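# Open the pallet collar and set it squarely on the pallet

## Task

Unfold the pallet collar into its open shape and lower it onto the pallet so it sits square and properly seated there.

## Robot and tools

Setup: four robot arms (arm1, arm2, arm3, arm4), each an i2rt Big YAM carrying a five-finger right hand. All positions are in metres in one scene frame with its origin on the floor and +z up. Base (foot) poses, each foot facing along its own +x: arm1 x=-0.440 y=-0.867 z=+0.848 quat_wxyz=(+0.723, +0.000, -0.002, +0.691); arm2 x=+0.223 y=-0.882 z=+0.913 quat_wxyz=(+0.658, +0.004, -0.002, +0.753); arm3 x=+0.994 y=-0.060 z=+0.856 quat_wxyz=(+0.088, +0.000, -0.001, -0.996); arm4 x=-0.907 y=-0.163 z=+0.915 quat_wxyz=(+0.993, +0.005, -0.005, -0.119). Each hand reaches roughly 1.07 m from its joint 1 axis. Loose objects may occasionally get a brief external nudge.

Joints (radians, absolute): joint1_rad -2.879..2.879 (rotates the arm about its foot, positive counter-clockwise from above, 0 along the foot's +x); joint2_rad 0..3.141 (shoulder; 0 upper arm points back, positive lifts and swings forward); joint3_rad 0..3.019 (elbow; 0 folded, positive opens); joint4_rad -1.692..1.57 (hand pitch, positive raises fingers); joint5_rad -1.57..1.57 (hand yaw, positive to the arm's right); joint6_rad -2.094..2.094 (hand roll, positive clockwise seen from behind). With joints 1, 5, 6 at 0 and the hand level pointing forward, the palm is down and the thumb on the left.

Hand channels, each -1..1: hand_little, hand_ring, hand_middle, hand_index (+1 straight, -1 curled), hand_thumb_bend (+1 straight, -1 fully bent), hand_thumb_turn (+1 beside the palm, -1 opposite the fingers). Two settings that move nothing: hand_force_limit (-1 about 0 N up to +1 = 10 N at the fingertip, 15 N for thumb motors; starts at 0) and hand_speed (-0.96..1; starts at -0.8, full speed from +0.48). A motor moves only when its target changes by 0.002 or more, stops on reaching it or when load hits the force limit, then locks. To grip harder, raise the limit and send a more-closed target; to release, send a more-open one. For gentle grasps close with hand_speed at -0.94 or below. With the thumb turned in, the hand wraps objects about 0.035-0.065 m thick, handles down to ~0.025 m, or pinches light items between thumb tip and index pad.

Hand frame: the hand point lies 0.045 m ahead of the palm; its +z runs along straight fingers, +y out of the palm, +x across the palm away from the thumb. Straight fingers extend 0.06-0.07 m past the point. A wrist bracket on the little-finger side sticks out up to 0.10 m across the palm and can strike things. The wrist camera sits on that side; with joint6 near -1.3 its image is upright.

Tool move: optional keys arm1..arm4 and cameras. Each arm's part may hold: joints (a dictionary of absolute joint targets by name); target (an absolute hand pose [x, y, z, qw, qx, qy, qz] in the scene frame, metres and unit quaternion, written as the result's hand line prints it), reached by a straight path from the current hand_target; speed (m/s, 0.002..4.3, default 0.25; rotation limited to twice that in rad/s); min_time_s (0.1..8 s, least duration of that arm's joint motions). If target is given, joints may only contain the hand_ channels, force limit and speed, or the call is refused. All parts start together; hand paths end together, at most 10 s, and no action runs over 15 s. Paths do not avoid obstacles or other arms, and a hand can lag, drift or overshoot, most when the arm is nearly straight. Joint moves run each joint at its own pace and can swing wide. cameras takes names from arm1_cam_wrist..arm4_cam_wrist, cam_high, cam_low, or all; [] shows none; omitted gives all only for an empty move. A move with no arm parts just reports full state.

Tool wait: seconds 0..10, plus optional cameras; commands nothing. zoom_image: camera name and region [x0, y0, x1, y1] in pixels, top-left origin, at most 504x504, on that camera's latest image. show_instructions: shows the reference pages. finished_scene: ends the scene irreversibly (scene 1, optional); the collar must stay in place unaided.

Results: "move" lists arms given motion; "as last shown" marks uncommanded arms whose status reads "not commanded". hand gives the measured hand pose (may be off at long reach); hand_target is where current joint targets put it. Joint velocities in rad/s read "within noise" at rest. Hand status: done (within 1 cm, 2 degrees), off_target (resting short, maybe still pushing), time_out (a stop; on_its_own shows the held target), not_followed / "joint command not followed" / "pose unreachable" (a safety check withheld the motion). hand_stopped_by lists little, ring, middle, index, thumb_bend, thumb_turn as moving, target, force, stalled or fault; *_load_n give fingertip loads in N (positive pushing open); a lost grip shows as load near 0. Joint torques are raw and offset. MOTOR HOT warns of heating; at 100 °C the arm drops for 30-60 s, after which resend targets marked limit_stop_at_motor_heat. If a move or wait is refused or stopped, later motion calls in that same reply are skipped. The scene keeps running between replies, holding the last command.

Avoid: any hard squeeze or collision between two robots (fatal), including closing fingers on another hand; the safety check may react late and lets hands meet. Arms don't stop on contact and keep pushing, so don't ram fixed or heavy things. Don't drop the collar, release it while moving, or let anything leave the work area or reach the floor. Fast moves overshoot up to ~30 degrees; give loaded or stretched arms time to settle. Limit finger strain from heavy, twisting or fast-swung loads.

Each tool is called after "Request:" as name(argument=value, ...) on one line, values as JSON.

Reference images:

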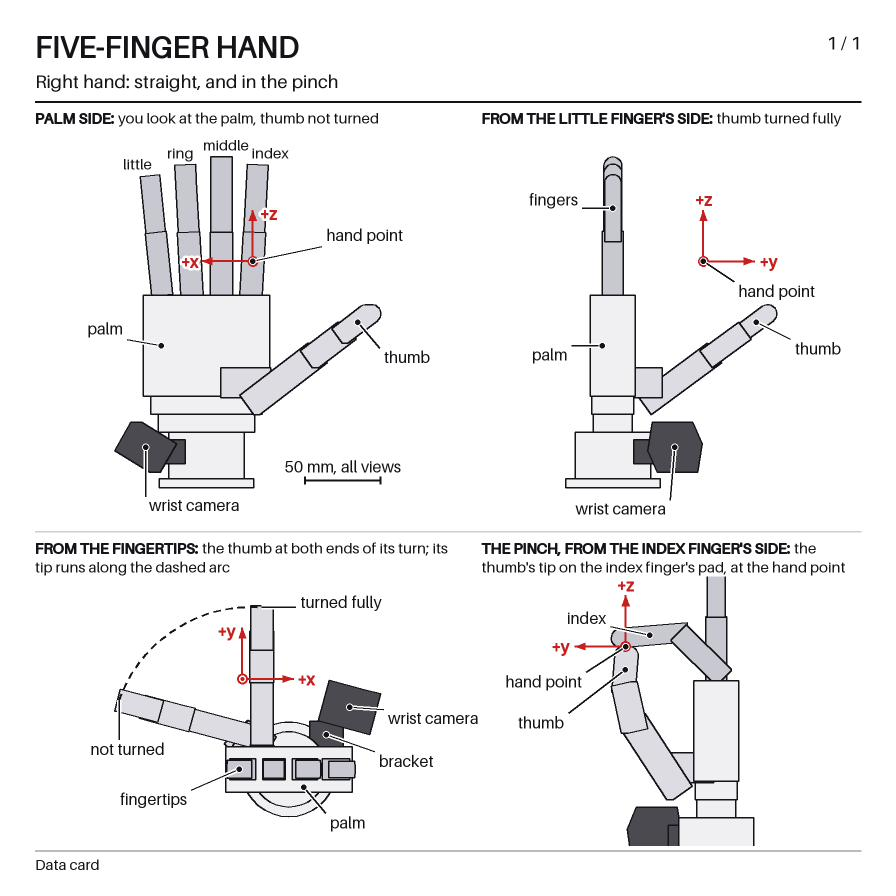

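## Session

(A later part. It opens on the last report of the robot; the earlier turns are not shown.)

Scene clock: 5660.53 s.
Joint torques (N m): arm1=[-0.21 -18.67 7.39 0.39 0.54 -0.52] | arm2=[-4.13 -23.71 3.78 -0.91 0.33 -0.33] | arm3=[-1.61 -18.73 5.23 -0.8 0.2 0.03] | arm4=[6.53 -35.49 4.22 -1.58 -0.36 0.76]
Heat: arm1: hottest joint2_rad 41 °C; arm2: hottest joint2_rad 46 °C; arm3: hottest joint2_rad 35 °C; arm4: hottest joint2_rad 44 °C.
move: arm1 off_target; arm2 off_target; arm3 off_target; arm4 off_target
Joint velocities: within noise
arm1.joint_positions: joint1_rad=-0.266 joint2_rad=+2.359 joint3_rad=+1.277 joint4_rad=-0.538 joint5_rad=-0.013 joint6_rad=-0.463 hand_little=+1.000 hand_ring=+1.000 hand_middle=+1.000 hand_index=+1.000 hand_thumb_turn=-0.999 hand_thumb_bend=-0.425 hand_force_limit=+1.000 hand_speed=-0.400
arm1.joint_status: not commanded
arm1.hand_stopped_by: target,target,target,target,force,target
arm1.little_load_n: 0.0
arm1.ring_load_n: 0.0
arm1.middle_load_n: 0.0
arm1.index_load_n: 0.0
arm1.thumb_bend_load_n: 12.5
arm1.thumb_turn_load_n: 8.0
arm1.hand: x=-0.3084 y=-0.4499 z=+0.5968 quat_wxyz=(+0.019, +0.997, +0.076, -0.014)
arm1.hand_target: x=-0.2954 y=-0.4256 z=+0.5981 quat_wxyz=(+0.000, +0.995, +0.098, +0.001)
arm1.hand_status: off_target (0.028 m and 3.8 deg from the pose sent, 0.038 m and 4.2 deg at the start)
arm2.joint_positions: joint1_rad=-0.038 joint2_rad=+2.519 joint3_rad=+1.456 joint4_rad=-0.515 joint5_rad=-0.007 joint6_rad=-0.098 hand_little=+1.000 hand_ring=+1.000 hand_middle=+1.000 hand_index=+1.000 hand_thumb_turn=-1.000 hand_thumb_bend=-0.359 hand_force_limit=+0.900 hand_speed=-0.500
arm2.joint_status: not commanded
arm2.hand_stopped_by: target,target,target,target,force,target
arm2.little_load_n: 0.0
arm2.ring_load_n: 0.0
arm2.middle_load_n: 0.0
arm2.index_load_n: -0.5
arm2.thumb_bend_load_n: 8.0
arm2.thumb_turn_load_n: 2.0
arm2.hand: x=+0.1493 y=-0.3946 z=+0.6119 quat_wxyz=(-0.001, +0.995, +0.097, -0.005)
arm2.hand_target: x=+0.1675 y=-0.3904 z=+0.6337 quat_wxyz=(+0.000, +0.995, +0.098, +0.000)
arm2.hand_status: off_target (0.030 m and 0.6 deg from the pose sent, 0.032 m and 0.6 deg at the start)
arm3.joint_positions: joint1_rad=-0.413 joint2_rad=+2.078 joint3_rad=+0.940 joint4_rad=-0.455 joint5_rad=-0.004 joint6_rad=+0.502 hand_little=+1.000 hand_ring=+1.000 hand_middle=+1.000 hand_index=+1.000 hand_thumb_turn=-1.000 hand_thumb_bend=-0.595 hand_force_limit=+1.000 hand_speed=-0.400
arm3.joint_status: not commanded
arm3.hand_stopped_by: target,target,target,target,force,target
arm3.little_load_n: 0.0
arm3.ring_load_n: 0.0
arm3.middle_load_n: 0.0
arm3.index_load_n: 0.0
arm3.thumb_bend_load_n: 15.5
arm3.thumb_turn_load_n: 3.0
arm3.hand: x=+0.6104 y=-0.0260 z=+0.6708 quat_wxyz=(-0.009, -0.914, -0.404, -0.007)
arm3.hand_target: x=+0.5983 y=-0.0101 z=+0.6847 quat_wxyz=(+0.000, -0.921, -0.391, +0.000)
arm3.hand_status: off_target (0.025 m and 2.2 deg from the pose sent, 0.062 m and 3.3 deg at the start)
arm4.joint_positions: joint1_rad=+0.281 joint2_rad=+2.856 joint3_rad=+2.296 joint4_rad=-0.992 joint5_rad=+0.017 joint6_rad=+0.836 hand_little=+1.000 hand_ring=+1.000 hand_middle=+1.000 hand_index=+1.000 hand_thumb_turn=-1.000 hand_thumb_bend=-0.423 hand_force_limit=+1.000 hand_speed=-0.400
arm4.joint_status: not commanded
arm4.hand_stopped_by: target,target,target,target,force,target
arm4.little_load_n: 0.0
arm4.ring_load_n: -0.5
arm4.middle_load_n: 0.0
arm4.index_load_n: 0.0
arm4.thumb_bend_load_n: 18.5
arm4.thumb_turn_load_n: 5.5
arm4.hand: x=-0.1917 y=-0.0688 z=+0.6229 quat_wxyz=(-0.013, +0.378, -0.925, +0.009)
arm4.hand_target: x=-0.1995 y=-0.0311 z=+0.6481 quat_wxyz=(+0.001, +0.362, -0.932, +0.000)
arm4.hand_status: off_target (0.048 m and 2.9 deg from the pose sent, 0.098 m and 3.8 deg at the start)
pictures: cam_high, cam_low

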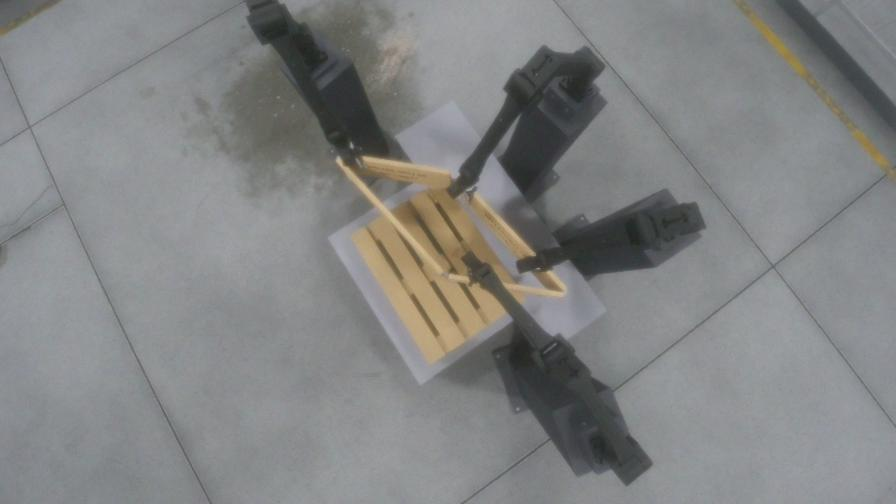

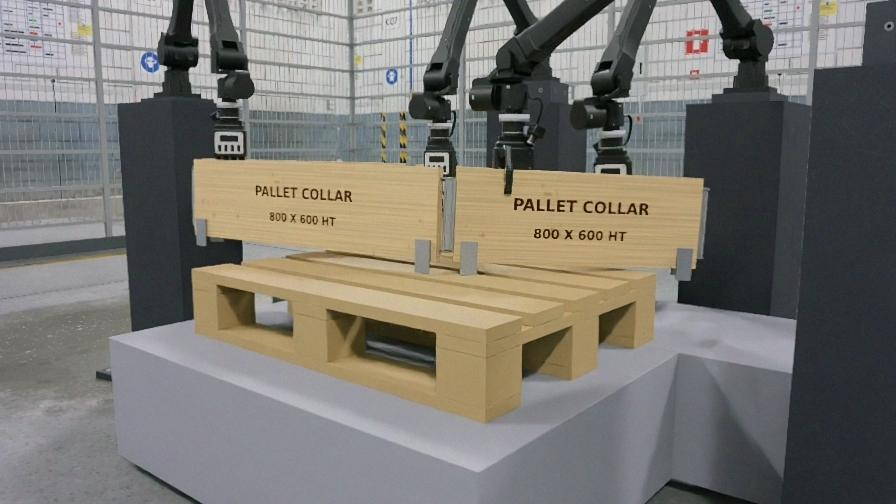

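Request:
move(arm1={"target": [-0.284, -0.408, 0.597, 0, 0.9970, 0.0770, 0], "speed": 0.06}, arm2={"target": [0.180, -0.374, 0.635, 0, 0.9970, 0.0770, 0], "speed": 0.06}, arm3={"target": [0.558, 0.052, 0.685, 0, -0.8910, -0.4540, 0], "speed": 0.08}, arm4={"target": [-0.262, 0.010, 0.650, 0, 0.4540, -0.8910, 0], "speed": 0.08}, cameras=["cam_low", "cam_high"])

Request:
zoom_image(camera="cam_low", region=[360, 210, 500, 290])

Request:
zoom_image(camera="cam_high", region=[430, 215, 600, 315])

Request:
zoom_image(camera="cam_high", region=[330, 130, 500, 230])

Scene clock: 5686.37 s.
Joint torques (N m): arm1=[-0.97 -18.14 8.84 0.59 0.49 -0.36] | arm2=[-4.95 -22.59 6.28 -0.9 0.49 -0.22] | arm3=[-2.73 -20.25 6.93 -0.99 0.27 0.04] | arm4=[5.07 -34.61 3.02 -1.47 -0.38 0.23]
Heat: arm1: hottest joint2_rad 41 °C; arm2: hottest joint2_rad 48 °C; arm3: hottest joint2_rad 34 °C; arm4: hottest joint2_rad 44 °C.
move: arm1 off_target; arm2 off_target; arm3 off_target; arm4 off_target
Joint velocities: within noise
arm1.joint_positions: joint1_rad=-0.271 joint2_rad=+2.373 joint3_rad=+1.331 joint4_rad=-0.585 joint5_rad=-0.013 joint6_rad=-0.447 hand_little=+1.000 hand_ring=+1.000 hand_middle=+1.000 hand_index=+1.000 hand_thumb_turn=-0.999 hand_thumb_bend=-0.425 hand_force_limit=+1.000 hand_speed=-0.400
arm1.joint_status: not commanded
arm1.hand_stopped_by: target,target,target,target,force,target
arm1.little_load_n: 0.0
arm1.ring_load_n: 0.0
arm1.middle_load_n: 0.0
arm1.index_load_n: 0.0
arm1.thumb_bend_load_n: 12.5
arm1.thumb_turn_load_n: 7.5
arm1.hand: x=-0.3029 y=-0.4369 z=+0.6001 quat_wxyz=(+0.023, +0.997, +0.065, -0.015)
arm1.hand_target: x=-0.2843 y=-0.4091 z=+0.5987 quat_wxyz=(+0.000, +0.997, +0.077, +0.001)
arm1.hand_status: off_target (0.035 m and 3.4 deg from the pose sent, 0.048 m and 2.7 deg at the start)
arm2.joint_positions: joint1_rad=-0.060 joint2_rad=+2.519 joint3_rad=+1.475 joint4_rad=-0.551 joint5_rad=-0.010 joint6_rad=-0.090 hand_little=+1.000 hand_ring=+1.000 hand_middle=+1.000 hand_index=+1.000 hand_thumb_turn=-1.000 hand_thumb_bend=-0.360 hand_force_limit=+0.900 hand_speed=-0.500
arm2.joint_status: not commanded
arm2.hand_stopped_by: target,target,target,target,force,target
arm2.little_load_n: 0.0
arm2.ring_load_n: 0.0
arm2.middle_load_n: 0.0
arm2.index_load_n: 0.0
arm2.thumb_bend_load_n: 6.5
arm2.thumb_turn_load_n: 1.5
arm2.hand: x=+0.1588 y=-0.3910 z=+0.6168 quat_wxyz=(+0.007, +0.997, +0.082, -0.007)
arm2.hand_target: x=+0.1800 y=-0.3747 z=+0.6346 quat_wxyz=(+0.000, +0.997, +0.077, +0.000)
arm2.hand_status: off_target (0.033 m and 1.3 deg from the pose sent, 0.044 m and 2.4 deg at the start)
arm3.joint_positions: joint1_rad=-0.489 joint2_rad=+2.163 joint3_rad=+1.134 joint4_rad=-0.563 joint5_rad=-0.006 joint6_rad=+0.271 hand_little=+1.000 hand_ring=+1.000 hand_middle=+1.000 hand_index=+1.000 hand_thumb_turn=-1.000 hand_thumb_bend=-0.595 hand_force_limit=+1.000 hand_speed=-0.400
arm3.joint_status: not commanded
arm3.hand_stopped_by: target,target,target,target,force,target
arm3.little_load_n: 0.0
arm3.ring_load_n: 0.0
arm3.middle_load_n: 0.0
arm3.index_load_n: 0.0
arm3.thumb_bend_load_n: 15.5
arm3.thumb_turn_load_n: 3.0
arm3.hand: x=+0.5700 y=+0.0274 z=+0.6688 quat_wxyz=(-0.011, -0.880, -0.474, -0.005)
arm3.hand_target: x=+0.5587 y=+0.0517 z=+0.6847 quat_wxyz=(+0.000, -0.891, -0.454, +0.000)
arm3.hand_status: off_target (0.032 m and 3.0 deg from the pose sent, 0.095 m and 6.4 deg at the start)
arm4.joint_positions: joint1_rad=+0.368 joint2_rad=+2.736 joint3_rad=+2.028 joint4_rad=-0.846 joint5_rad=+0.015 joint6_rad=+0.760 hand_little=+1.000 hand_ring=+1.000 hand_middle=+1.000 hand_index=+1.000 hand_thumb_turn=-1.000 hand_thumb_bend=-0.423 hand_force_limit=+1.000 hand_speed=-0.400
arm4.joint_status: not commanded
arm4.hand_stopped_by: target,target,target,target,force,target
arm4.little_load_n: 0.0
arm4.ring_load_n: 0.0
arm4.middle_load_n: 0.0
arm4.index_load_n: 0.0
arm4.thumb_bend_load_n: 17.0
arm4.thumb_turn_load_n: 4.0
arm4.hand: x=-0.2485 y=-0.0146 z=+0.6227 quat_wxyz=(-0.012, +0.452, -0.892, +0.008)
arm4.hand_target: x=-0.2614 y=+0.0094 z=+0.6481 quat_wxyz=(+0.000, +0.454, -0.891, +0.000)
arm4.hand_status: off_target (0.039 m and 1.7 deg from the pose sent, 0.109 m and 9.7 deg at the start)
pictures: cam_high, cam_low

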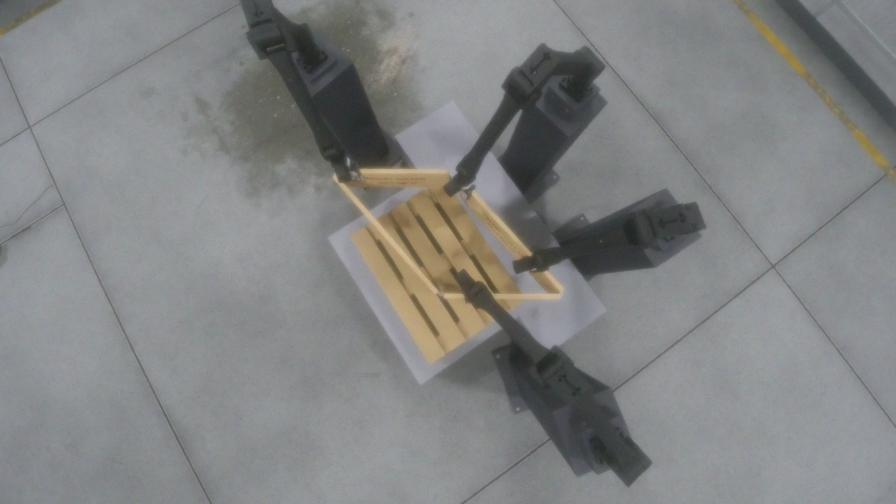

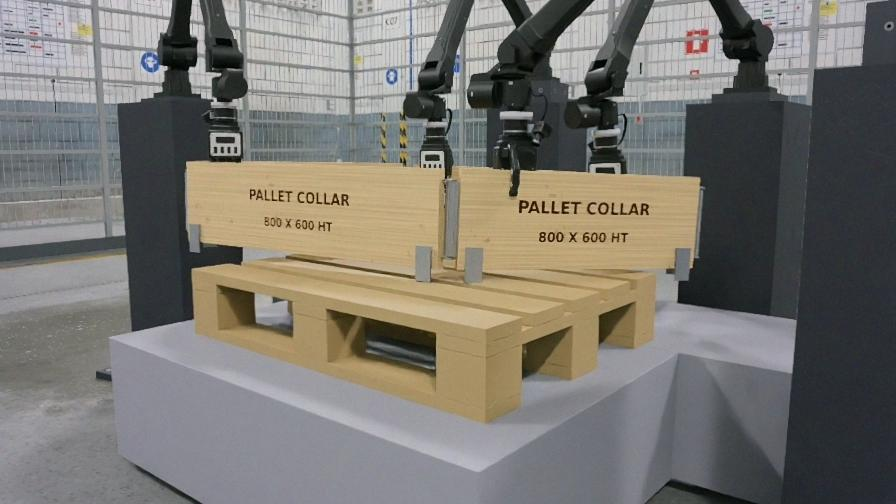

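Scaled by 3.600 from the camera's image (finer frame: 1280x720).

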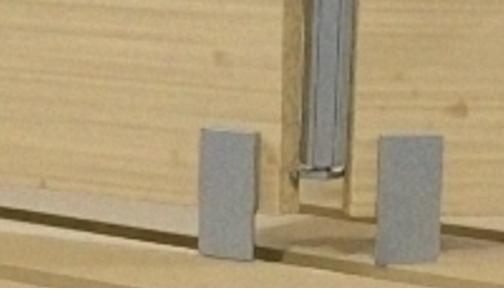

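Scaled by 2.965 from the camera's image (finer frame: 1280x720).

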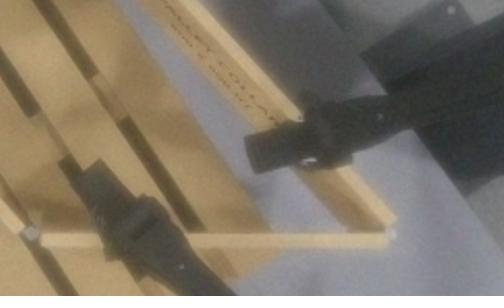

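Scaled by 2.965 from the camera's image (finer frame: 1280x720).

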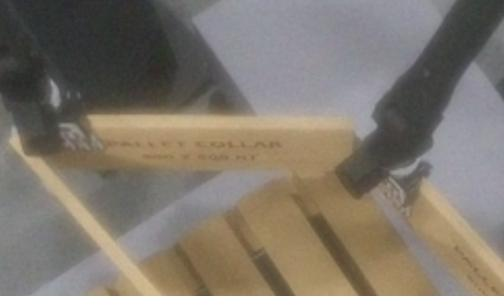

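Request:
move(arm1={"target": [-0.268, -0.392, 0.600, 0, 0.9976, 0.0698, 0], "speed": 0.06}, arm2={"target": [0.194, -0.374, 0.635, 0, 0.9976, 0.0698, 0], "speed": 0.06}, arm3={"target": [0.510, 0.090, 0.685, 0, -0.8480, -0.5300, 0], "speed": 0.08}, arm4={"target": [-0.325, 0.048, 0.650, 0, 0.5300, -0.8480, 0], "speed": 0.08}, cameras=["cam_low", "cam_high"])

Request:
zoom_image(camera="cam_low", region=[360, 210, 500, 290])

Request:
zoom_image(camera="cam_high", region=[420, 225, 590, 325])

Request:
zoom_image(camera="cam_high", region=[320, 130, 490, 230])

Scene clock: 5719.60 s.
Joint torques (N m): arm1=[-2.2 -18.37 10.3 0.81 0.61 -0.47] | arm2=[-5.48 -22.36 6.01 -0.54 0.65 -0.35] | arm3=[-1.26 -22.24 8.8 -0.66 0.22 -0.08] | arm4=[6.24 -33.61 1.94 -1.69 -0.52 0.04]
Heat: arm1: hottest joint2_rad 41 °C; arm2: hottest joint2_rad 48 °C; arm3: hottest joint2_rad 34 °C; arm4: hottest joint2_rad 41 °C.
move: arm1 off_target; arm2 off_target; arm3 off_target; arm4 off_target
Joint velocities: within noise
arm1.joint_positions: joint1_rad=-0.280 joint2_rad=+2.396 joint3_rad=+1.384 joint4_rad=-0.641 joint5_rad=-0.015 joint6_rad=-0.443 hand_little=+1.000 hand_ring=+1.000 hand_middle=+1.000 hand_index=+1.000 hand_thumb_turn=-0.999 hand_thumb_bend=-0.425 hand_force_limit=+1.000 hand_speed=-0.400
arm1.joint_status: not commanded
arm1.hand_stopped_by: target,target,target,target,force,target
arm1.little_load_n: 0.0
arm1.ring_load_n: 0.0
arm1.middle_load_n: 0.5
arm1.index_load_n: 0.0
arm1.thumb_bend_load_n: 14.0
arm1.thumb_turn_load_n: 10.0
arm1.hand: x=-0.2969 y=-0.4302 z=+0.6012 quat_wxyz=(+0.034, +0.997, +0.059, -0.021)
arm1.hand_target: x=-0.2685 y=-0.3939 z=+0.6031 quat_wxyz=(+0.000, +0.998, +0.069, +0.001)
arm1.hand_status: off_target (0.048 m and 4.8 deg from the pose sent, 0.057 m and 3.2 deg at the start)
arm2.joint_positions: joint1_rad=-0.078 joint2_rad=+2.517 joint3_rad=+1.475 joint4_rad=-0.556 joint5_rad=-0.014 joint6_rad=-0.091 hand_little=+1.000 hand_ring=+1.000 hand_middle=+1.000 hand_index=+1.000 hand_thumb_turn=-1.000 hand_thumb_bend=-0.361 hand_force_limit=+0.900 hand_speed=-0.500
arm2.joint_status: not commanded
arm2.hand_stopped_by: target,target,target,target,force,target
arm2.little_load_n: 0.0
arm2.ring_load_n: 0.0
arm2.middle_load_n: 0.0
arm2.index_load_n: 0.0
arm2.thumb_bend_load_n: 6.0
arm2.thumb_turn_load_n: 2.0
arm2.hand: x=+0.1667 y=-0.3909 z=+0.6178 quat_wxyz=(+0.009, +0.997, +0.074, -0.009)
arm2.hand_target: x=+0.1937 y=-0.3751 z=+0.6345 quat_wxyz=(+0.000, +0.998, +0.070, +0.000)
arm2.hand_status: off_target (0.036 m and 1.6 deg from the pose sent, 0.043 m and 1.8 deg at the start)
arm3.joint_positions: joint1_rad=-0.515 joint2_rad=+2.255 joint3_rad=+1.347 joint4_rad=-0.695 joint5_rad=-0.004 joint6_rad=+0.098 hand_little=+1.000 hand_ring=+1.000 hand_middle=+1.000 hand_index=+1.000 hand_thumb_turn=-1.000 hand_thumb_bend=-0.595 hand_force_limit=+1.000 hand_speed=-0.400
arm3.joint_status: not commanded
arm3.hand_stopped_by: target,target,target,target,force,target
arm3.little_load_n: 0.0
arm3.ring_load_n: 0.0
arm3.middle_load_n: 0.5
arm3.index_load_n: 0.0
arm3.thumb_bend_load_n: 17.0
arm3.thumb_turn_load_n: 2.5
arm3.hand: x=+0.5262 y=+0.0651 z=+0.6697 quat_wxyz=(-0.015, -0.843, -0.537, -0.008)
arm3.hand_target: x=+0.5109 y=+0.0898 z=+0.6853 quat_wxyz=(+0.001, -0.848, -0.530, +0.000)
arm3.hand_status: off_target (0.033 m and 2.1 deg from the pose sent, 0.088 m and 7.5 deg at the start)
arm4.joint_positions: joint1_rad=+0.439 joint2_rad=+2.649 joint3_rad=+1.821 joint4_rad=-0.722 joint5_rad=+0.017 joint6_rad=+0.688 hand_little=+1.000 hand_ring=+1.000 hand_middle=+1.000 hand_index=+1.000 hand_thumb_turn=-1.000 hand_thumb_bend=-0.423 hand_force_limit=+1.000 hand_speed=-0.400
arm4.joint_status: not commanded
arm4.hand_stopped_by: target,target,target,target,force,target
arm4.little_load_n: 0.0
arm4.ring_load_n: 0.0
arm4.middle_load_n: 0.0
arm4.index_load_n: 0.0
arm4.thumb_bend_load_n: 17.0
arm4.thumb_turn_load_n: 3.5
arm4.hand: x=-0.3038 y=+0.0206 z=+0.6213 quat_wxyz=(-0.014, +0.515, -0.857, +0.010)
arm4.hand_target: x=-0.3241 y=+0.0469 z=+0.6474 quat_wxyz=(+0.000, +0.530, -0.848, +0.000)
arm4.hand_status: off_target (0.045 m and 2.8 deg from the pose sent, 0.103 m and 10.4 deg at the start)
pictures: cam_high, cam_low

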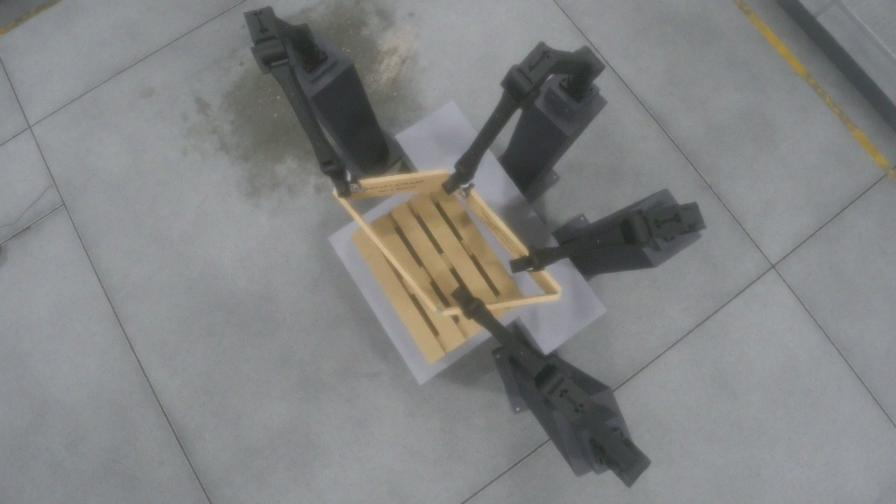

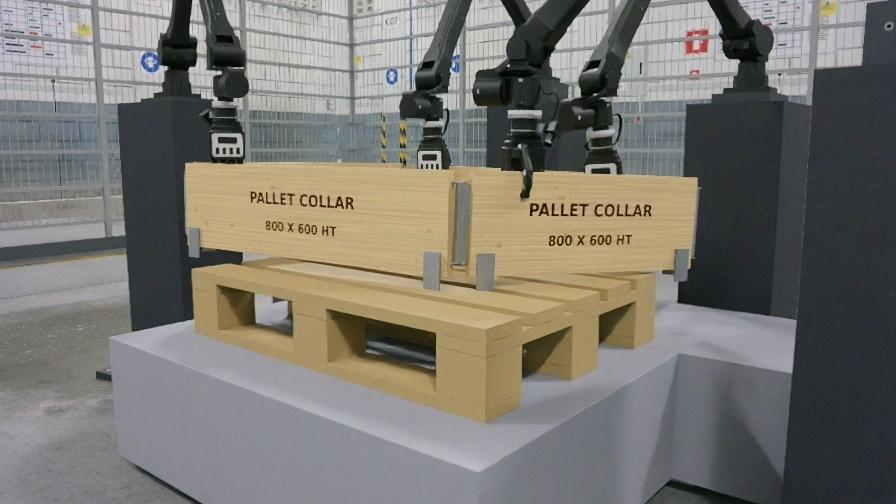

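Scaled by 3.600 from the camera's image (finer frame: 1280x720).

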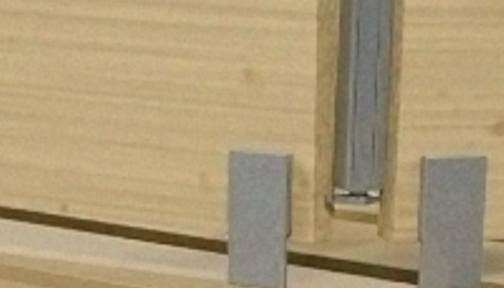

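Scaled by 2.965 from the camera's image (finer frame: 1280x720).

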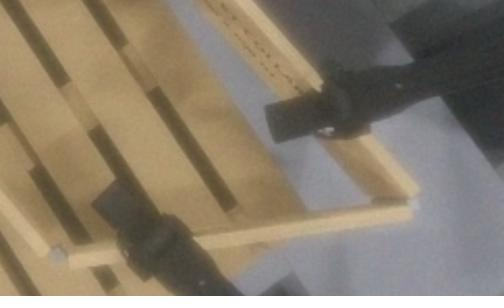

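Scaled by 2.965 from the camera's image (finer frame: 1280x720).

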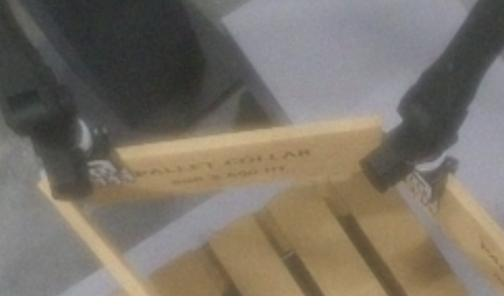

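Request:
move(arm1={"target": [-0.254, -0.378, 0.612, 0, 0.9976, 0.0698, 0], "speed": 0.06}, arm2={"target": [0.210, -0.374, 0.650, 0, 0.9976, 0.0698, 0], "speed": 0.06}, arm3={"target": [0.472, 0.120, 0.680, 0, -0.8090, -0.5878, 0], "speed": 0.08}, arm4={"target": [-0.375, 0.075, 0.655, 0, 0.5878, -0.8090, 0], "speed": 0.08}, cameras=["cam_low", "cam_high"])

Request:
zoom_image(camera="cam_low", region=[390, 220, 530, 300])

Request:
zoom_image(camera="cam_high", region=[420, 225, 590, 325])

Request:
zoom_image(camera="cam_high", region=[320, 130, 490, 230])

Scene clock: 5750.13 s.
Joint torques (N m): arm1=[-1.79 -19.9 10.51 0.91 0.71 -0.64] | arm2=[-4.89 -24.18 5.12 -0.88 0.69 -0.55] | arm3=[-2.02 -24.41 8.76 -1.09 0.4 0.11] | arm4=[4.42 -32.67 1.76 -1.29 -0.55 0.09]
Heat: arm1: hottest joint2_rad 41 °C; arm2: hottest joint2_rad 47 °C; arm3: hottest joint2_rad 35 °C; arm4: hottest joint2_rad 41 °C.
move: arm1 off_target; arm2 off_target; arm3 off_target; arm4 off_target
Joint velocities: within noise
arm1.joint_positions: joint1_rad=-0.295 joint2_rad=+2.402 joint3_rad=+1.445 joint4_rad=-0.698 joint5_rad=-0.016 joint6_rad=-0.441 hand_little=+1.000 hand_ring=+1.000 hand_middle=+1.000 hand_index=+1.000 hand_thumb_turn=-0.999 hand_thumb_bend=-0.425 hand_force_limit=+1.000 hand_speed=-0.400
arm1.joint_status: not commanded
arm1.hand_stopped_by: target,target,target,target,force,target
arm1.little_load_n: 0.0
arm1.ring_load_n: 0.0
arm1.middle_load_n: 0.0
arm1.index_load_n: 0.0
arm1.thumb_bend_load_n: 13.0
arm1.thumb_turn_load_n: 9.0
arm1.hand: x=-0.2848 y=-0.4155 z=+0.6106 quat_wxyz=(+0.035, +0.998, +0.050, -0.022)
arm1.hand_target: x=-0.2547 y=-0.3799 z=+0.6150 quat_wxyz=(+0.000, +0.998, +0.069, +0.002)
arm1.hand_status: off_target (0.049 m and 5.3 deg from the pose sent, 0.068 m and 4.8 deg at the start)
arm2.joint_positions: joint1_rad=-0.109 joint2_rad=+2.506 joint3_rad=+1.475 joint4_rad=-0.566 joint5_rad=-0.015 joint6_rad=-0.100 hand_little=+1.000 hand_ring=+1.000 hand_middle=+1.000 hand_index=+1.000 hand_thumb_turn=-1.000 hand_thumb_bend=-0.361 hand_force_limit=+0.900 hand_speed=-0.500
arm2.joint_status: not commanded
arm2.hand_stopped_by: target,target,target,target,force,target
arm2.little_load_n: 0.0
arm2.ring_load_n: 0.0
arm2.middle_load_n: 0.0
arm2.index_load_n: 0.0
arm2.thumb_bend_load_n: 7.5
arm2.thumb_turn_load_n: 2.0
arm2.hand: x=+0.1825 y=-0.3872 z=+0.6238 quat_wxyz=(+0.008, +0.998, +0.063, -0.010)
arm2.hand_target: x=+0.2094 y=-0.3747 z=+0.6487 quat_wxyz=(+0.000, +0.998, +0.069, +0.000)
arm2.hand_status: off_target (0.040 m and 1.7 deg from the pose sent, 0.056 m and 1.6 deg at the start)
arm3.joint_positions: joint1_rad=-0.530 joint2_rad=+2.360 joint3_rad=+1.557 joint4_rad=-0.781 joint5_rad=-0.009 joint6_rad=-0.073 hand_little=+1.000 hand_ring=+1.000 hand_middle=+1.000 hand_index=+1.000 hand_thumb_turn=-1.000 hand_thumb_bend=-0.595 hand_force_limit=+1.000 hand_speed=-0.400
arm3.joint_status: not commanded
arm3.hand_stopped_by: target,target,target,target,force,target
arm3.little_load_n: 0.0
arm3.ring_load_n: 0.0
arm3.middle_load_n: 0.0
arm3.index_load_n: 0.0
arm3.thumb_bend_load_n: 15.5
arm3.thumb_turn_load_n: 2.0
arm3.hand: x=+0.4801 y=+0.0994 z=+0.6631 quat_wxyz=(-0.009, -0.799, -0.602, +0.001)
arm3.hand_target: x=+0.4726 y=+0.1199 z=+0.6800 quat_wxyz=(+0.000, -0.809, -0.588, +0.000)
arm3.hand_status: off_target (0.028 m and 2.2 deg from the pose sent, 0.078 m and 7.3 deg at the start)
arm4.joint_positions: joint1_rad=+0.527 joint2_rad=+2.584 joint3_rad=+1.671 joint4_rad=-0.657 joint5_rad=+0.017 joint6_rad=+0.617 hand_little=+1.000 hand_ring=+1.000 hand_middle=+1.000 hand_index=+1.000 hand_thumb_turn=-1.000 hand_thumb_bend=-0.423 hand_force_limit=+1.000 hand_speed=-0.400
arm4.joint_status: not commanded
arm4.hand_stopped_by: target,target,target,target,force,target
arm4.little_load_n: 0.0
arm4.ring_load_n: 0.0
arm4.middle_load_n: 0.0
arm4.index_load_n: 0.0
arm4.thumb_bend_load_n: 15.0
arm4.thumb_turn_load_n: 2.0
arm4.hand: x=-0.3630 y=+0.0585 z=+0.6239 quat_wxyz=(-0.004, +0.582, -0.813, +0.007)
arm4.hand_target: x=-0.3746 y=+0.0747 z=+0.6528 quat_wxyz=(+0.000, +0.588, -0.809, +0.000)
arm4.hand_status: off_target (0.037 m and 1.3 deg from the pose sent, 0.096 m and 10.2 deg at the start)
pictures: cam_high, cam_low

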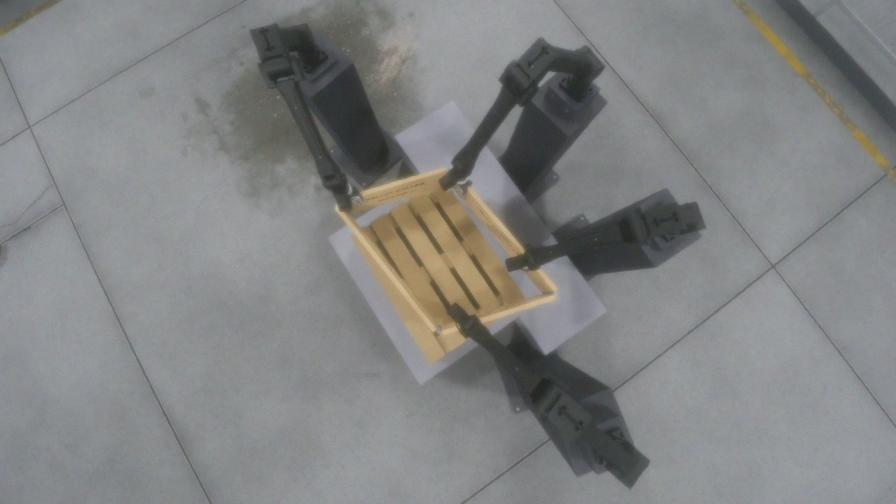

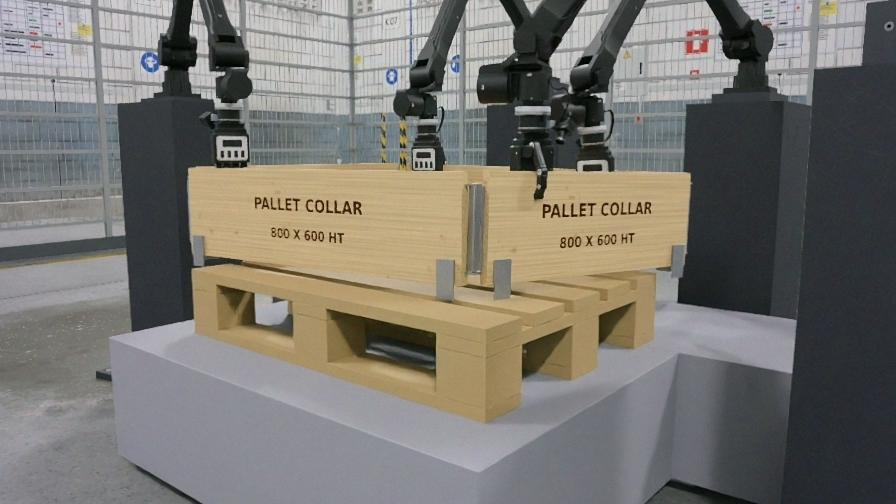

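Scaled by 3.600 from the camera's image (finer frame: 1280x720).

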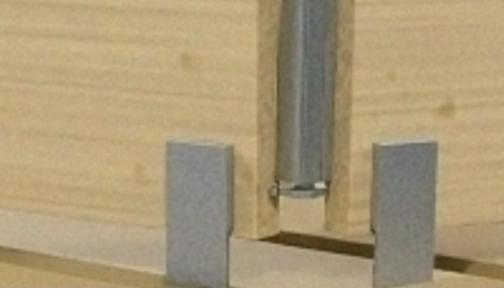

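Scaled by 2.965 from the camera's image (finer frame: 1280x720).

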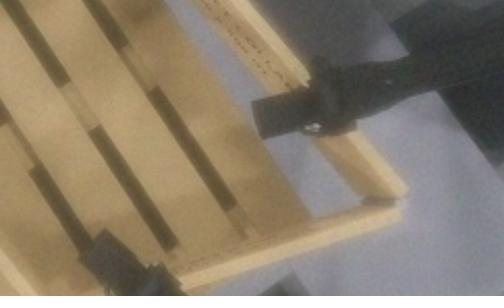

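Scaled by 2.965 from the camera's image (finer frame: 1280x720).

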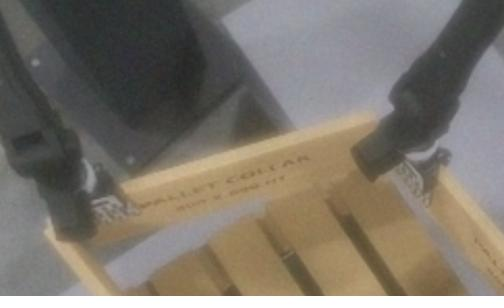

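Request:
move(cameras=["cam_high", "cam_low"])

Request:
zoom_image(camera="cam_high", region=[420, 225, 590, 325])

Request:
zoom_image(camera="cam_high", region=[320, 130, 490, 230])

Request:
zoom_image(camera="cam_high", region=[360, 270, 530, 370])

Scene clock: 5770.80 s.
Joint torques (N m): arm1=[-1.85 -19.37 10.48 0.75 0.71 -0.62] | arm2=[-5.01 -24.12 5.14 -0.98 0.69 -0.54] | arm3=[-1.85 -23.94 8.69 -1.01 0.38 0.1] | arm4=[4.48 -32.73 1.76 -1.32 -0.55 0.08]
Heat: arm1: hottest joint2_rad 42 °C; arm2: hottest joint2_rad 45 °C; arm3: hottest joint2_rad 35 °C; arm4: hottest joint2_rad 43 °C.
Joint velocities: within noise
arm1.joint_positions: joint1_rad=-0.295 joint2_rad=+2.402 joint3_rad=+1.445 joint4_rad=-0.698 joint5_rad=-0.016 joint6_rad=-0.441 hand_little=+1.000 hand_ring=+1.000 hand_middle=+1.000 hand_index=+1.000 hand_thumb_turn=-0.999 hand_thumb_bend=-0.425 hand_force_limit=+1.000 hand_speed=-0.400
arm1.joint_status: not commanded
arm1.hand_stopped_by: target,target,target,target,force,target
arm1.little_load_n: 0.0
arm1.ring_load_n: 0.0
arm1.middle_load_n: 0.0
arm1.index_load_n: 0.0
arm1.thumb_bend_load_n: 13.5
arm1.thumb_turn_load_n: 9.0
arm1.hand: x=-0.2848 y=-0.4155 z=+0.6106 quat_wxyz=(+0.035, +0.998, +0.050, -0.022) (m; scene frame)
arm1.hand_target: x=-0.2547 y=-0.3799 z=+0.6150 quat_wxyz=(+0.000, +0.998, +0.069, +0.002) (m; scene frame)
arm1.hand_status: off_target (0.049 m and 5.3 deg from the pose sent, 0.068 m and 4.8 deg at the start)
arm2.joint_positions: joint1_rad=-0.109 joint2_rad=+2.506 joint3_rad=+1.475 joint4_rad=-0.566 joint5_rad=-0.015 joint6_rad=-0.100 hand_little=+1.000 hand_ring=+1.000 hand_middle=+1.000 hand_index=+1.000 hand_thumb_turn=-1.000 hand_thumb_bend=-0.361 hand_force_limit=+0.900 hand_speed=-0.500
arm2.joint_status: not commanded
arm2.hand_stopped_by: target,target,target,target,force,target
arm2.little_load_n: 0.0
arm2.ring_load_n: 0.0
arm2.middle_load_n: 0.0
arm2.index_load_n: 0.0
arm2.thumb_bend_load_n: 8.0
arm2.thumb_turn_load_n: 1.5
arm2.hand: x=+0.1825 y=-0.3872 z=+0.6238 quat_wxyz=(+0.008, +0.998, +0.063, -0.010) (m; scene frame)
arm2.hand_target: x=+0.2094 y=-0.3747 z=+0.6487 quat_wxyz=(+0.000, +0.998, +0.069, +0.000) (m; scene frame)
arm2.hand_status: off_target (0.040 m and 1.7 deg from the pose sent, 0.056 m and 1.6 deg at the start)
arm3.joint_positions: joint1_rad=-0.530 joint2_rad=+2.360 joint3_rad=+1.557 joint4_rad=-0.781 joint5_rad=-0.009 joint6_rad=-0.073 hand_little=+1.000 hand_ring=+1.000 hand_middle=+1.000 hand_index=+1.000 hand_thumb_turn=-1.000 hand_thumb_bend=-0.595 hand_force_limit=+1.000 hand_speed=-0.400
arm3.joint_status: not commanded
arm3.hand_stopped_by: target,target,target,target,force,target
arm3.little_load_n: 0.0
arm3.ring_load_n: 0.0
arm3.middle_load_n: 0.5
arm3.index_load_n: 0.0
arm3.thumb_bend_load_n: 15.5
arm3.thumb_turn_load_n: 2.0
arm3.hand: x=+0.4801 y=+0.0994 z=+0.6631 quat_wxyz=(-0.009, -0.799, -0.602, +0.001) (m; scene frame)
arm3.hand_target: x=+0.4726 y=+0.1199 z=+0.6800 quat_wxyz=(+0.000, -0.809, -0.588, +0.000) (m; scene frame)
arm3.hand_status: off_target (0.028 m and 2.2 deg from the pose sent, 0.078 m and 7.3 deg at the start)
arm4.joint_positions: joint1_rad=+0.527 joint2_rad=+2.584 joint3_rad=+1.671 joint4_rad=-0.657 joint5_rad=+0.017 joint6_rad=+0.617 hand_little=+1.000 hand_ring=+1.000 hand_middle=+1.000 hand_index=+1.000 hand_thumb_turn=-1.000 hand_thumb_bend=-0.423 hand_force_limit=+1.000 hand_speed=-0.400
arm4.joint_status: not commanded
arm4.hand_stopped_by: target,target,target,target,force,target
arm4.little_load_n: 0.0
arm4.ring_load_n: 0.0
arm4.middle_load_n: 0.0
arm4.index_load_n: 0.0
arm4.thumb_bend_load_n: 15.0
arm4.thumb_turn_load_n: 2.0
arm4.hand: x=-0.3630 y=+0.0585 z=+0.6239 quat_wxyz=(-0.004, +0.582, -0.813, +0.007) (m; scene frame)
arm4.hand_target: x=-0.3746 y=+0.0747 z=+0.6528 quat_wxyz=(+0.000, +0.588, -0.809, +0.000) (m; scene frame)
arm4.hand_status: off_target (0.037 m and 1.3 deg from the pose sent, 0.096 m and 10.2 deg at the start)
pictures: cam_high, cam_low

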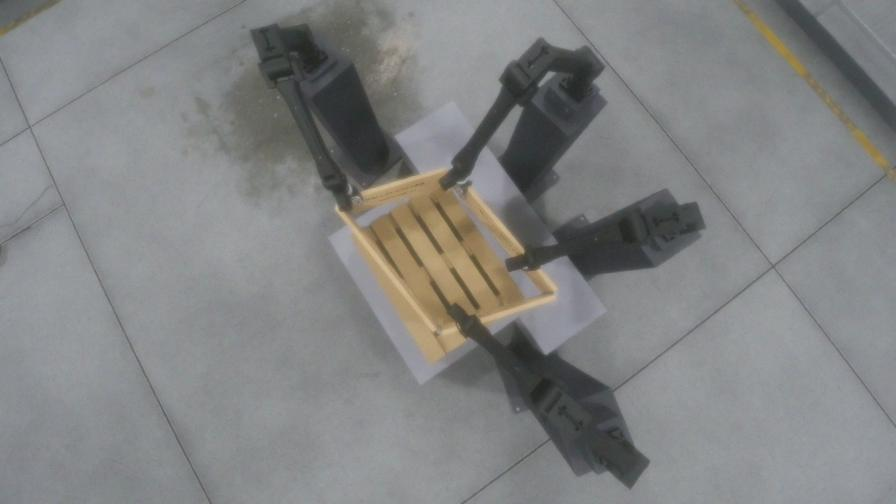

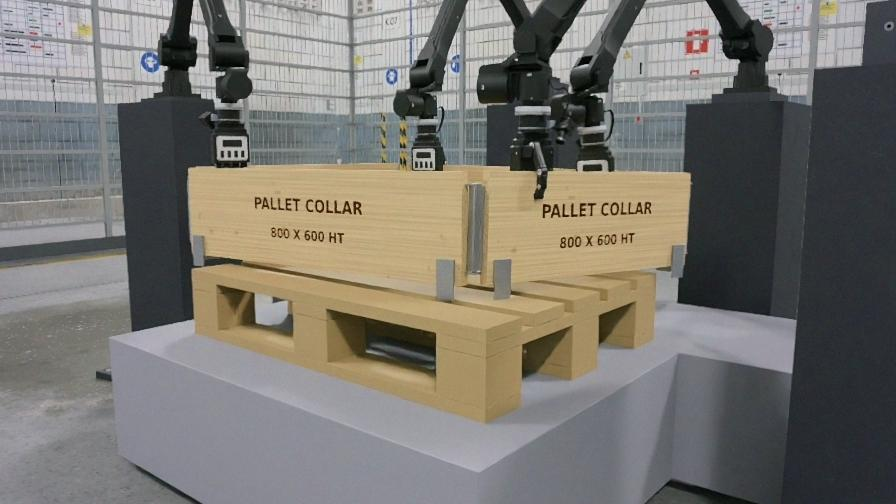

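Scaled by 2.965 from the camera's image (finer frame: 1280x720).

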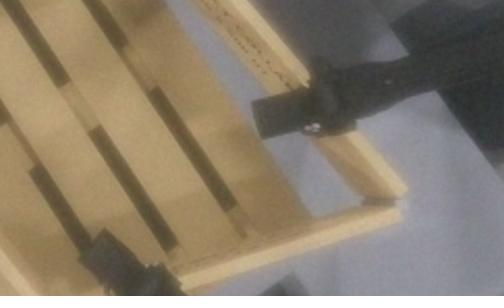

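Scaled by 2.965 from the camera's image (finer frame: 1280x720).

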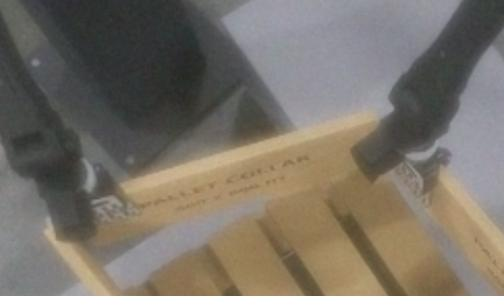

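Scaled by 2.965 from the camera's image (finer frame: 1280x720).

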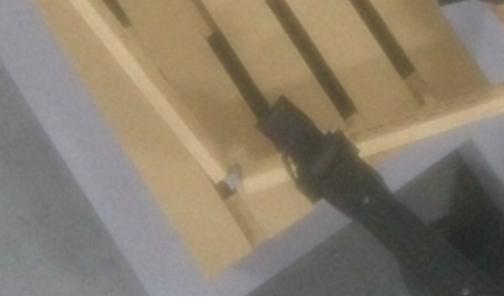

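Request:
move(arm1={"target": [-0.238, -0.352, 0.612, 0, 0.99885, 0.048, 0], "speed": 0.07}, arm2={"target": [0.230, -0.368, 0.648, 0, 0.99885, 0.048, 0], "speed": 0.07}, arm3={"target": [0.434, 0.141, 0.682, 0, -0.7547, -0.6561, 0], "speed": 0.07}, arm4={"target": [-0.427, 0.107, 0.655, 0, 0.6561, -0.7547, 0], "speed": 0.07}, cameras=["cam_high", "cam_low"])

Request:
zoom_image(camera="cam_high", region=[420, 225, 590, 325])

Request:
zoom_image(camera="cam_high", region=[320, 130, 490, 230])

Request:
zoom_image(camera="cam_high", region=[360, 270, 530, 370])

Scene clock: 5818.77 s.
Joint torques (N m): arm1=[-0.85 -18.96 13.45 1.03 0.64 -0.26] | arm2=[-5.48 -23.24 6.52 -1.01 0.68 -0.29] | arm3=[-0.79 -23.59 11.78 -0.42 0.45 -0.31] | arm4=[8.23 -32.5 -0.05 -2.07 -1.1 -0.27]
Heat: arm1: hottest joint2_rad 42 °C; arm2: hottest joint2_rad 44 °C; arm3: hottest joint2_rad 35 °C; arm4: hottest joint2_rad 44 °C.
move: arm1 off_target; arm2 off_target; arm3 off_target; arm4 off_target
Joint velocities: within noise
arm1.joint_positions: joint1_rad=-0.321 joint2_rad=+2.431 joint3_rad=+1.524 joint4_rad=-0.772 joint5_rad=-0.017 joint6_rad=-0.447 hand_little=+1.000 hand_ring=+1.000 hand_middle=+1.000 hand_index=+1.000 hand_thumb_turn=-0.999 hand_thumb_bend=-0.425 hand_force_limit=+1.000 hand_speed=-0.400
arm1.joint_status: not commanded
arm1.hand_stopped_by: target,target,target,target,force,target
arm1.little_load_n: 0.0
arm1.ring_load_n: 0.0
arm1.middle_load_n: 1.5
arm1.index_load_n: 0.5
arm1.thumb_bend_load_n: 15.0
arm1.thumb_turn_load_n: 11.5
arm1.hand: x=-0.2675 y=-0.4058 z=+0.6149 quat_wxyz=(+0.046, +0.998, +0.040, -0.028)
arm1.hand_target: x=-0.2394 y=-0.3554 z=+0.6173 quat_wxyz=(-0.001, +0.999, +0.047, +0.001)
arm1.hand_status: off_target (0.061 m and 6.2 deg from the pose sent, 0.079 m and 4.8 deg at the start)
arm2.joint_positions: joint1_rad=-0.148 joint2_rad=+2.506 joint3_rad=+1.480 joint4_rad=-0.574 joint5_rad=-0.014 joint6_rad=-0.120 hand_little=+1.000 hand_ring=+1.000 hand_middle=+1.000 hand_index=+1.000 hand_thumb_turn=-1.000 hand_thumb_bend=-0.361 hand_force_limit=+0.900 hand_speed=-0.500
arm2.joint_status: not commanded
arm2.hand_stopped_by: target,target,target,target,force,target
arm2.little_load_n: 0.0
arm2.ring_load_n: 0.0
arm2.middle_load_n: 0.0
arm2.index_load_n: 0.0
arm2.thumb_bend_load_n: 8.0
arm2.thumb_turn_load_n: 2.0
arm2.hand: x=+0.2028 y=-0.3862 z=+0.6250 quat_wxyz=(+0.010, +0.998, +0.053, -0.010)
arm2.hand_target: x=+0.2297 y=-0.3689 z=+0.6475 quat_wxyz=(+0.000, +0.999, +0.048, +0.000)
arm2.hand_status: off_target (0.040 m and 1.7 deg from the pose sent, 0.057 m and 2.2 deg at the start)
arm3.joint_positions: joint1_rad=-0.530 joint2_rad=+2.440 joint3_rad=+1.725 joint4_rad=-0.916 joint5_rad=-0.007 joint6_rad=-0.191 hand_little=+1.000 hand_ring=+1.000 hand_middle=+1.000 hand_index=+1.000 hand_thumb_turn=-1.000 hand_thumb_bend=-0.595 hand_force_limit=+1.000 hand_speed=-0.400
arm3.joint_status: not commanded
arm3.hand_stopped_by: target,target,target,target,force,target
arm3.little_load_n: 0.0
arm3.ring_load_n: 0.0
arm3.middle_load_n: 0.5
arm3.index_load_n: 0.5
arm3.thumb_bend_load_n: 24.0
arm3.thumb_turn_load_n: 4.5
arm3.hand: x=+0.4596 y=+0.1153 z=+0.6645 quat_wxyz=(-0.029, -0.762, -0.647, -0.011)
arm3.hand_target: x=+0.4354 y=+0.1407 z=+0.6833 quat_wxyz=(+0.001, -0.755, -0.656, +0.000)
arm3.hand_status: off_target (0.040 m and 3.7 deg from the pose sent, 0.065 m and 8.1 deg at the start)
arm4.joint_positions: joint1_rad=+0.572 joint2_rad=+2.550 joint3_rad=+1.586 joint4_rad=-0.569 joint5_rad=+0.029 joint6_rad=+0.565 hand_little=+1.000 hand_ring=+1.000 hand_middle=+1.000 hand_index=+1.000 hand_thumb_turn=-1.000 hand_thumb_bend=-0.423 hand_force_limit=+1.000 hand_speed=-0.400
arm4.joint_status: not commanded
arm4.hand_stopped_by: target,target,target,target,force,target
arm4.little_load_n: 0.0
arm4.ring_load_n: 0.0
arm4.middle_load_n: 0.0
arm4.index_load_n: 0.0
arm4.thumb_bend_load_n: 20.0
arm4.thumb_turn_load_n: 1.5
arm4.hand: x=-0.3847 y=+0.0743 z=+0.6230 quat_wxyz=(-0.020, +0.620, -0.784, +0.020)
arm4.hand_target: x=-0.4249 y=+0.1041 z=+0.6506 quat_wxyz=(+0.000, +0.656, -0.755, +0.000)
arm4.hand_status: off_target (0.062 m and 6.3 deg from the pose sent, 0.086 m and 10.9 deg at the start)

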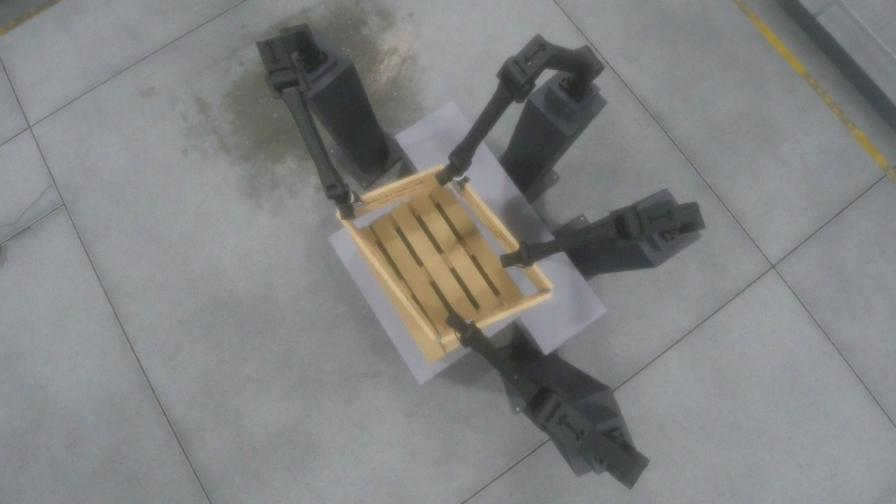

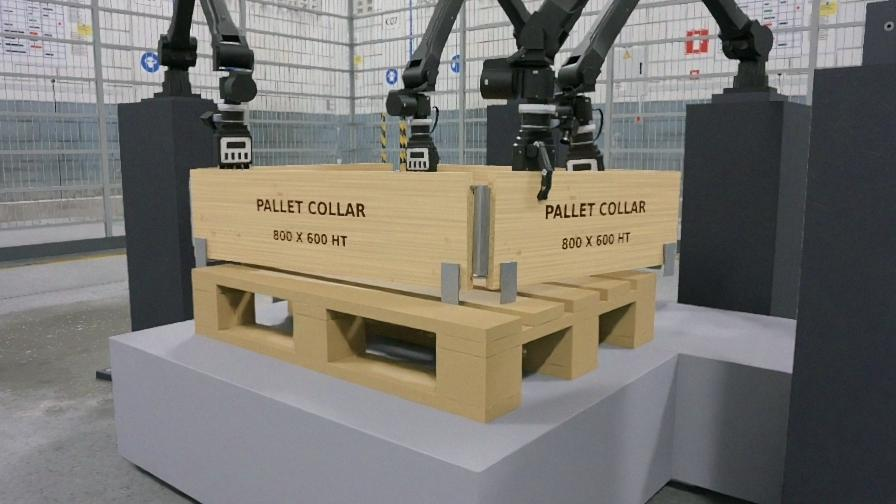

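Scaled by 2.965 from the camera's image (finer frame: 1280x720).

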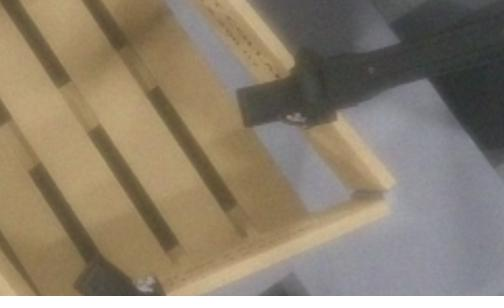

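Scaled by 2.965 from the camera's image (finer frame: 1280x720).

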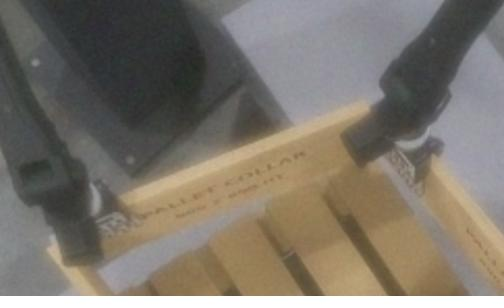

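Scaled by 2.965 from the camera's image (finer frame: 1280x720).

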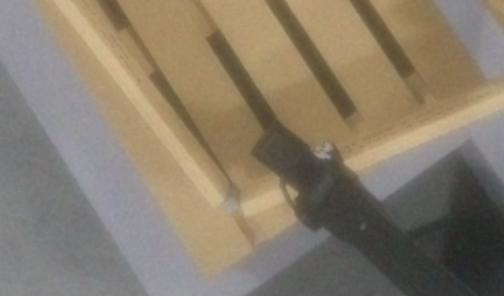

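Request:
zoom_image(camera="cam_low", region=[380, 150, 580, 350])

Request:
zoom_image(camera="cam_low", region=[560, 150, 720, 310])

Request:
zoom_image(camera="cam_low", region=[170, 150, 330, 310])

Scaled by 2.520 from the camera's image (finer frame: 1280x720).

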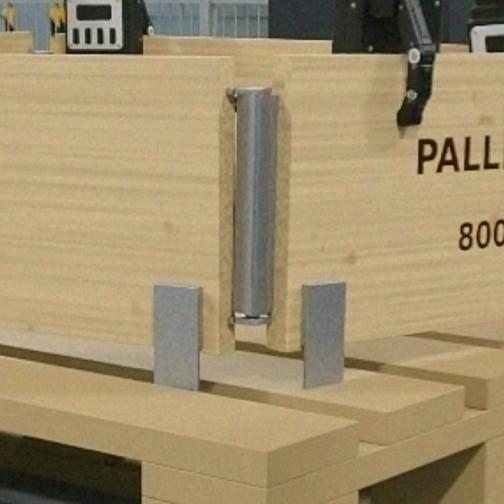

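Scaled by 3.150 from the camera's image (finer frame: 1280x720).

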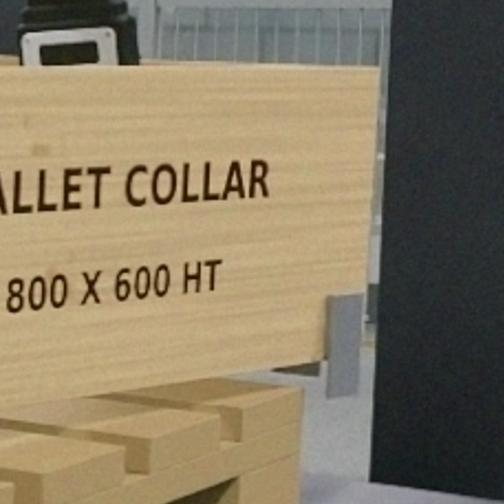

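Scaled by 3.150 from the camera's image (finer frame: 1280x720).

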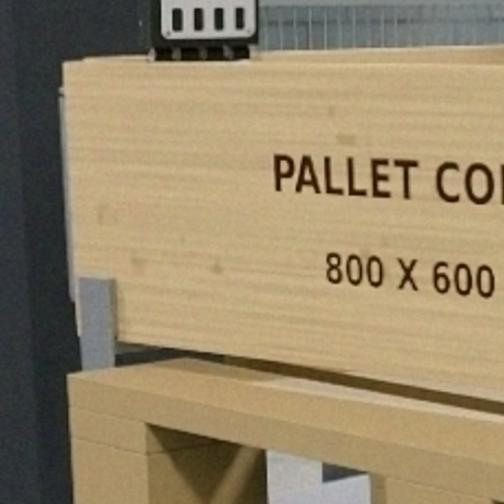

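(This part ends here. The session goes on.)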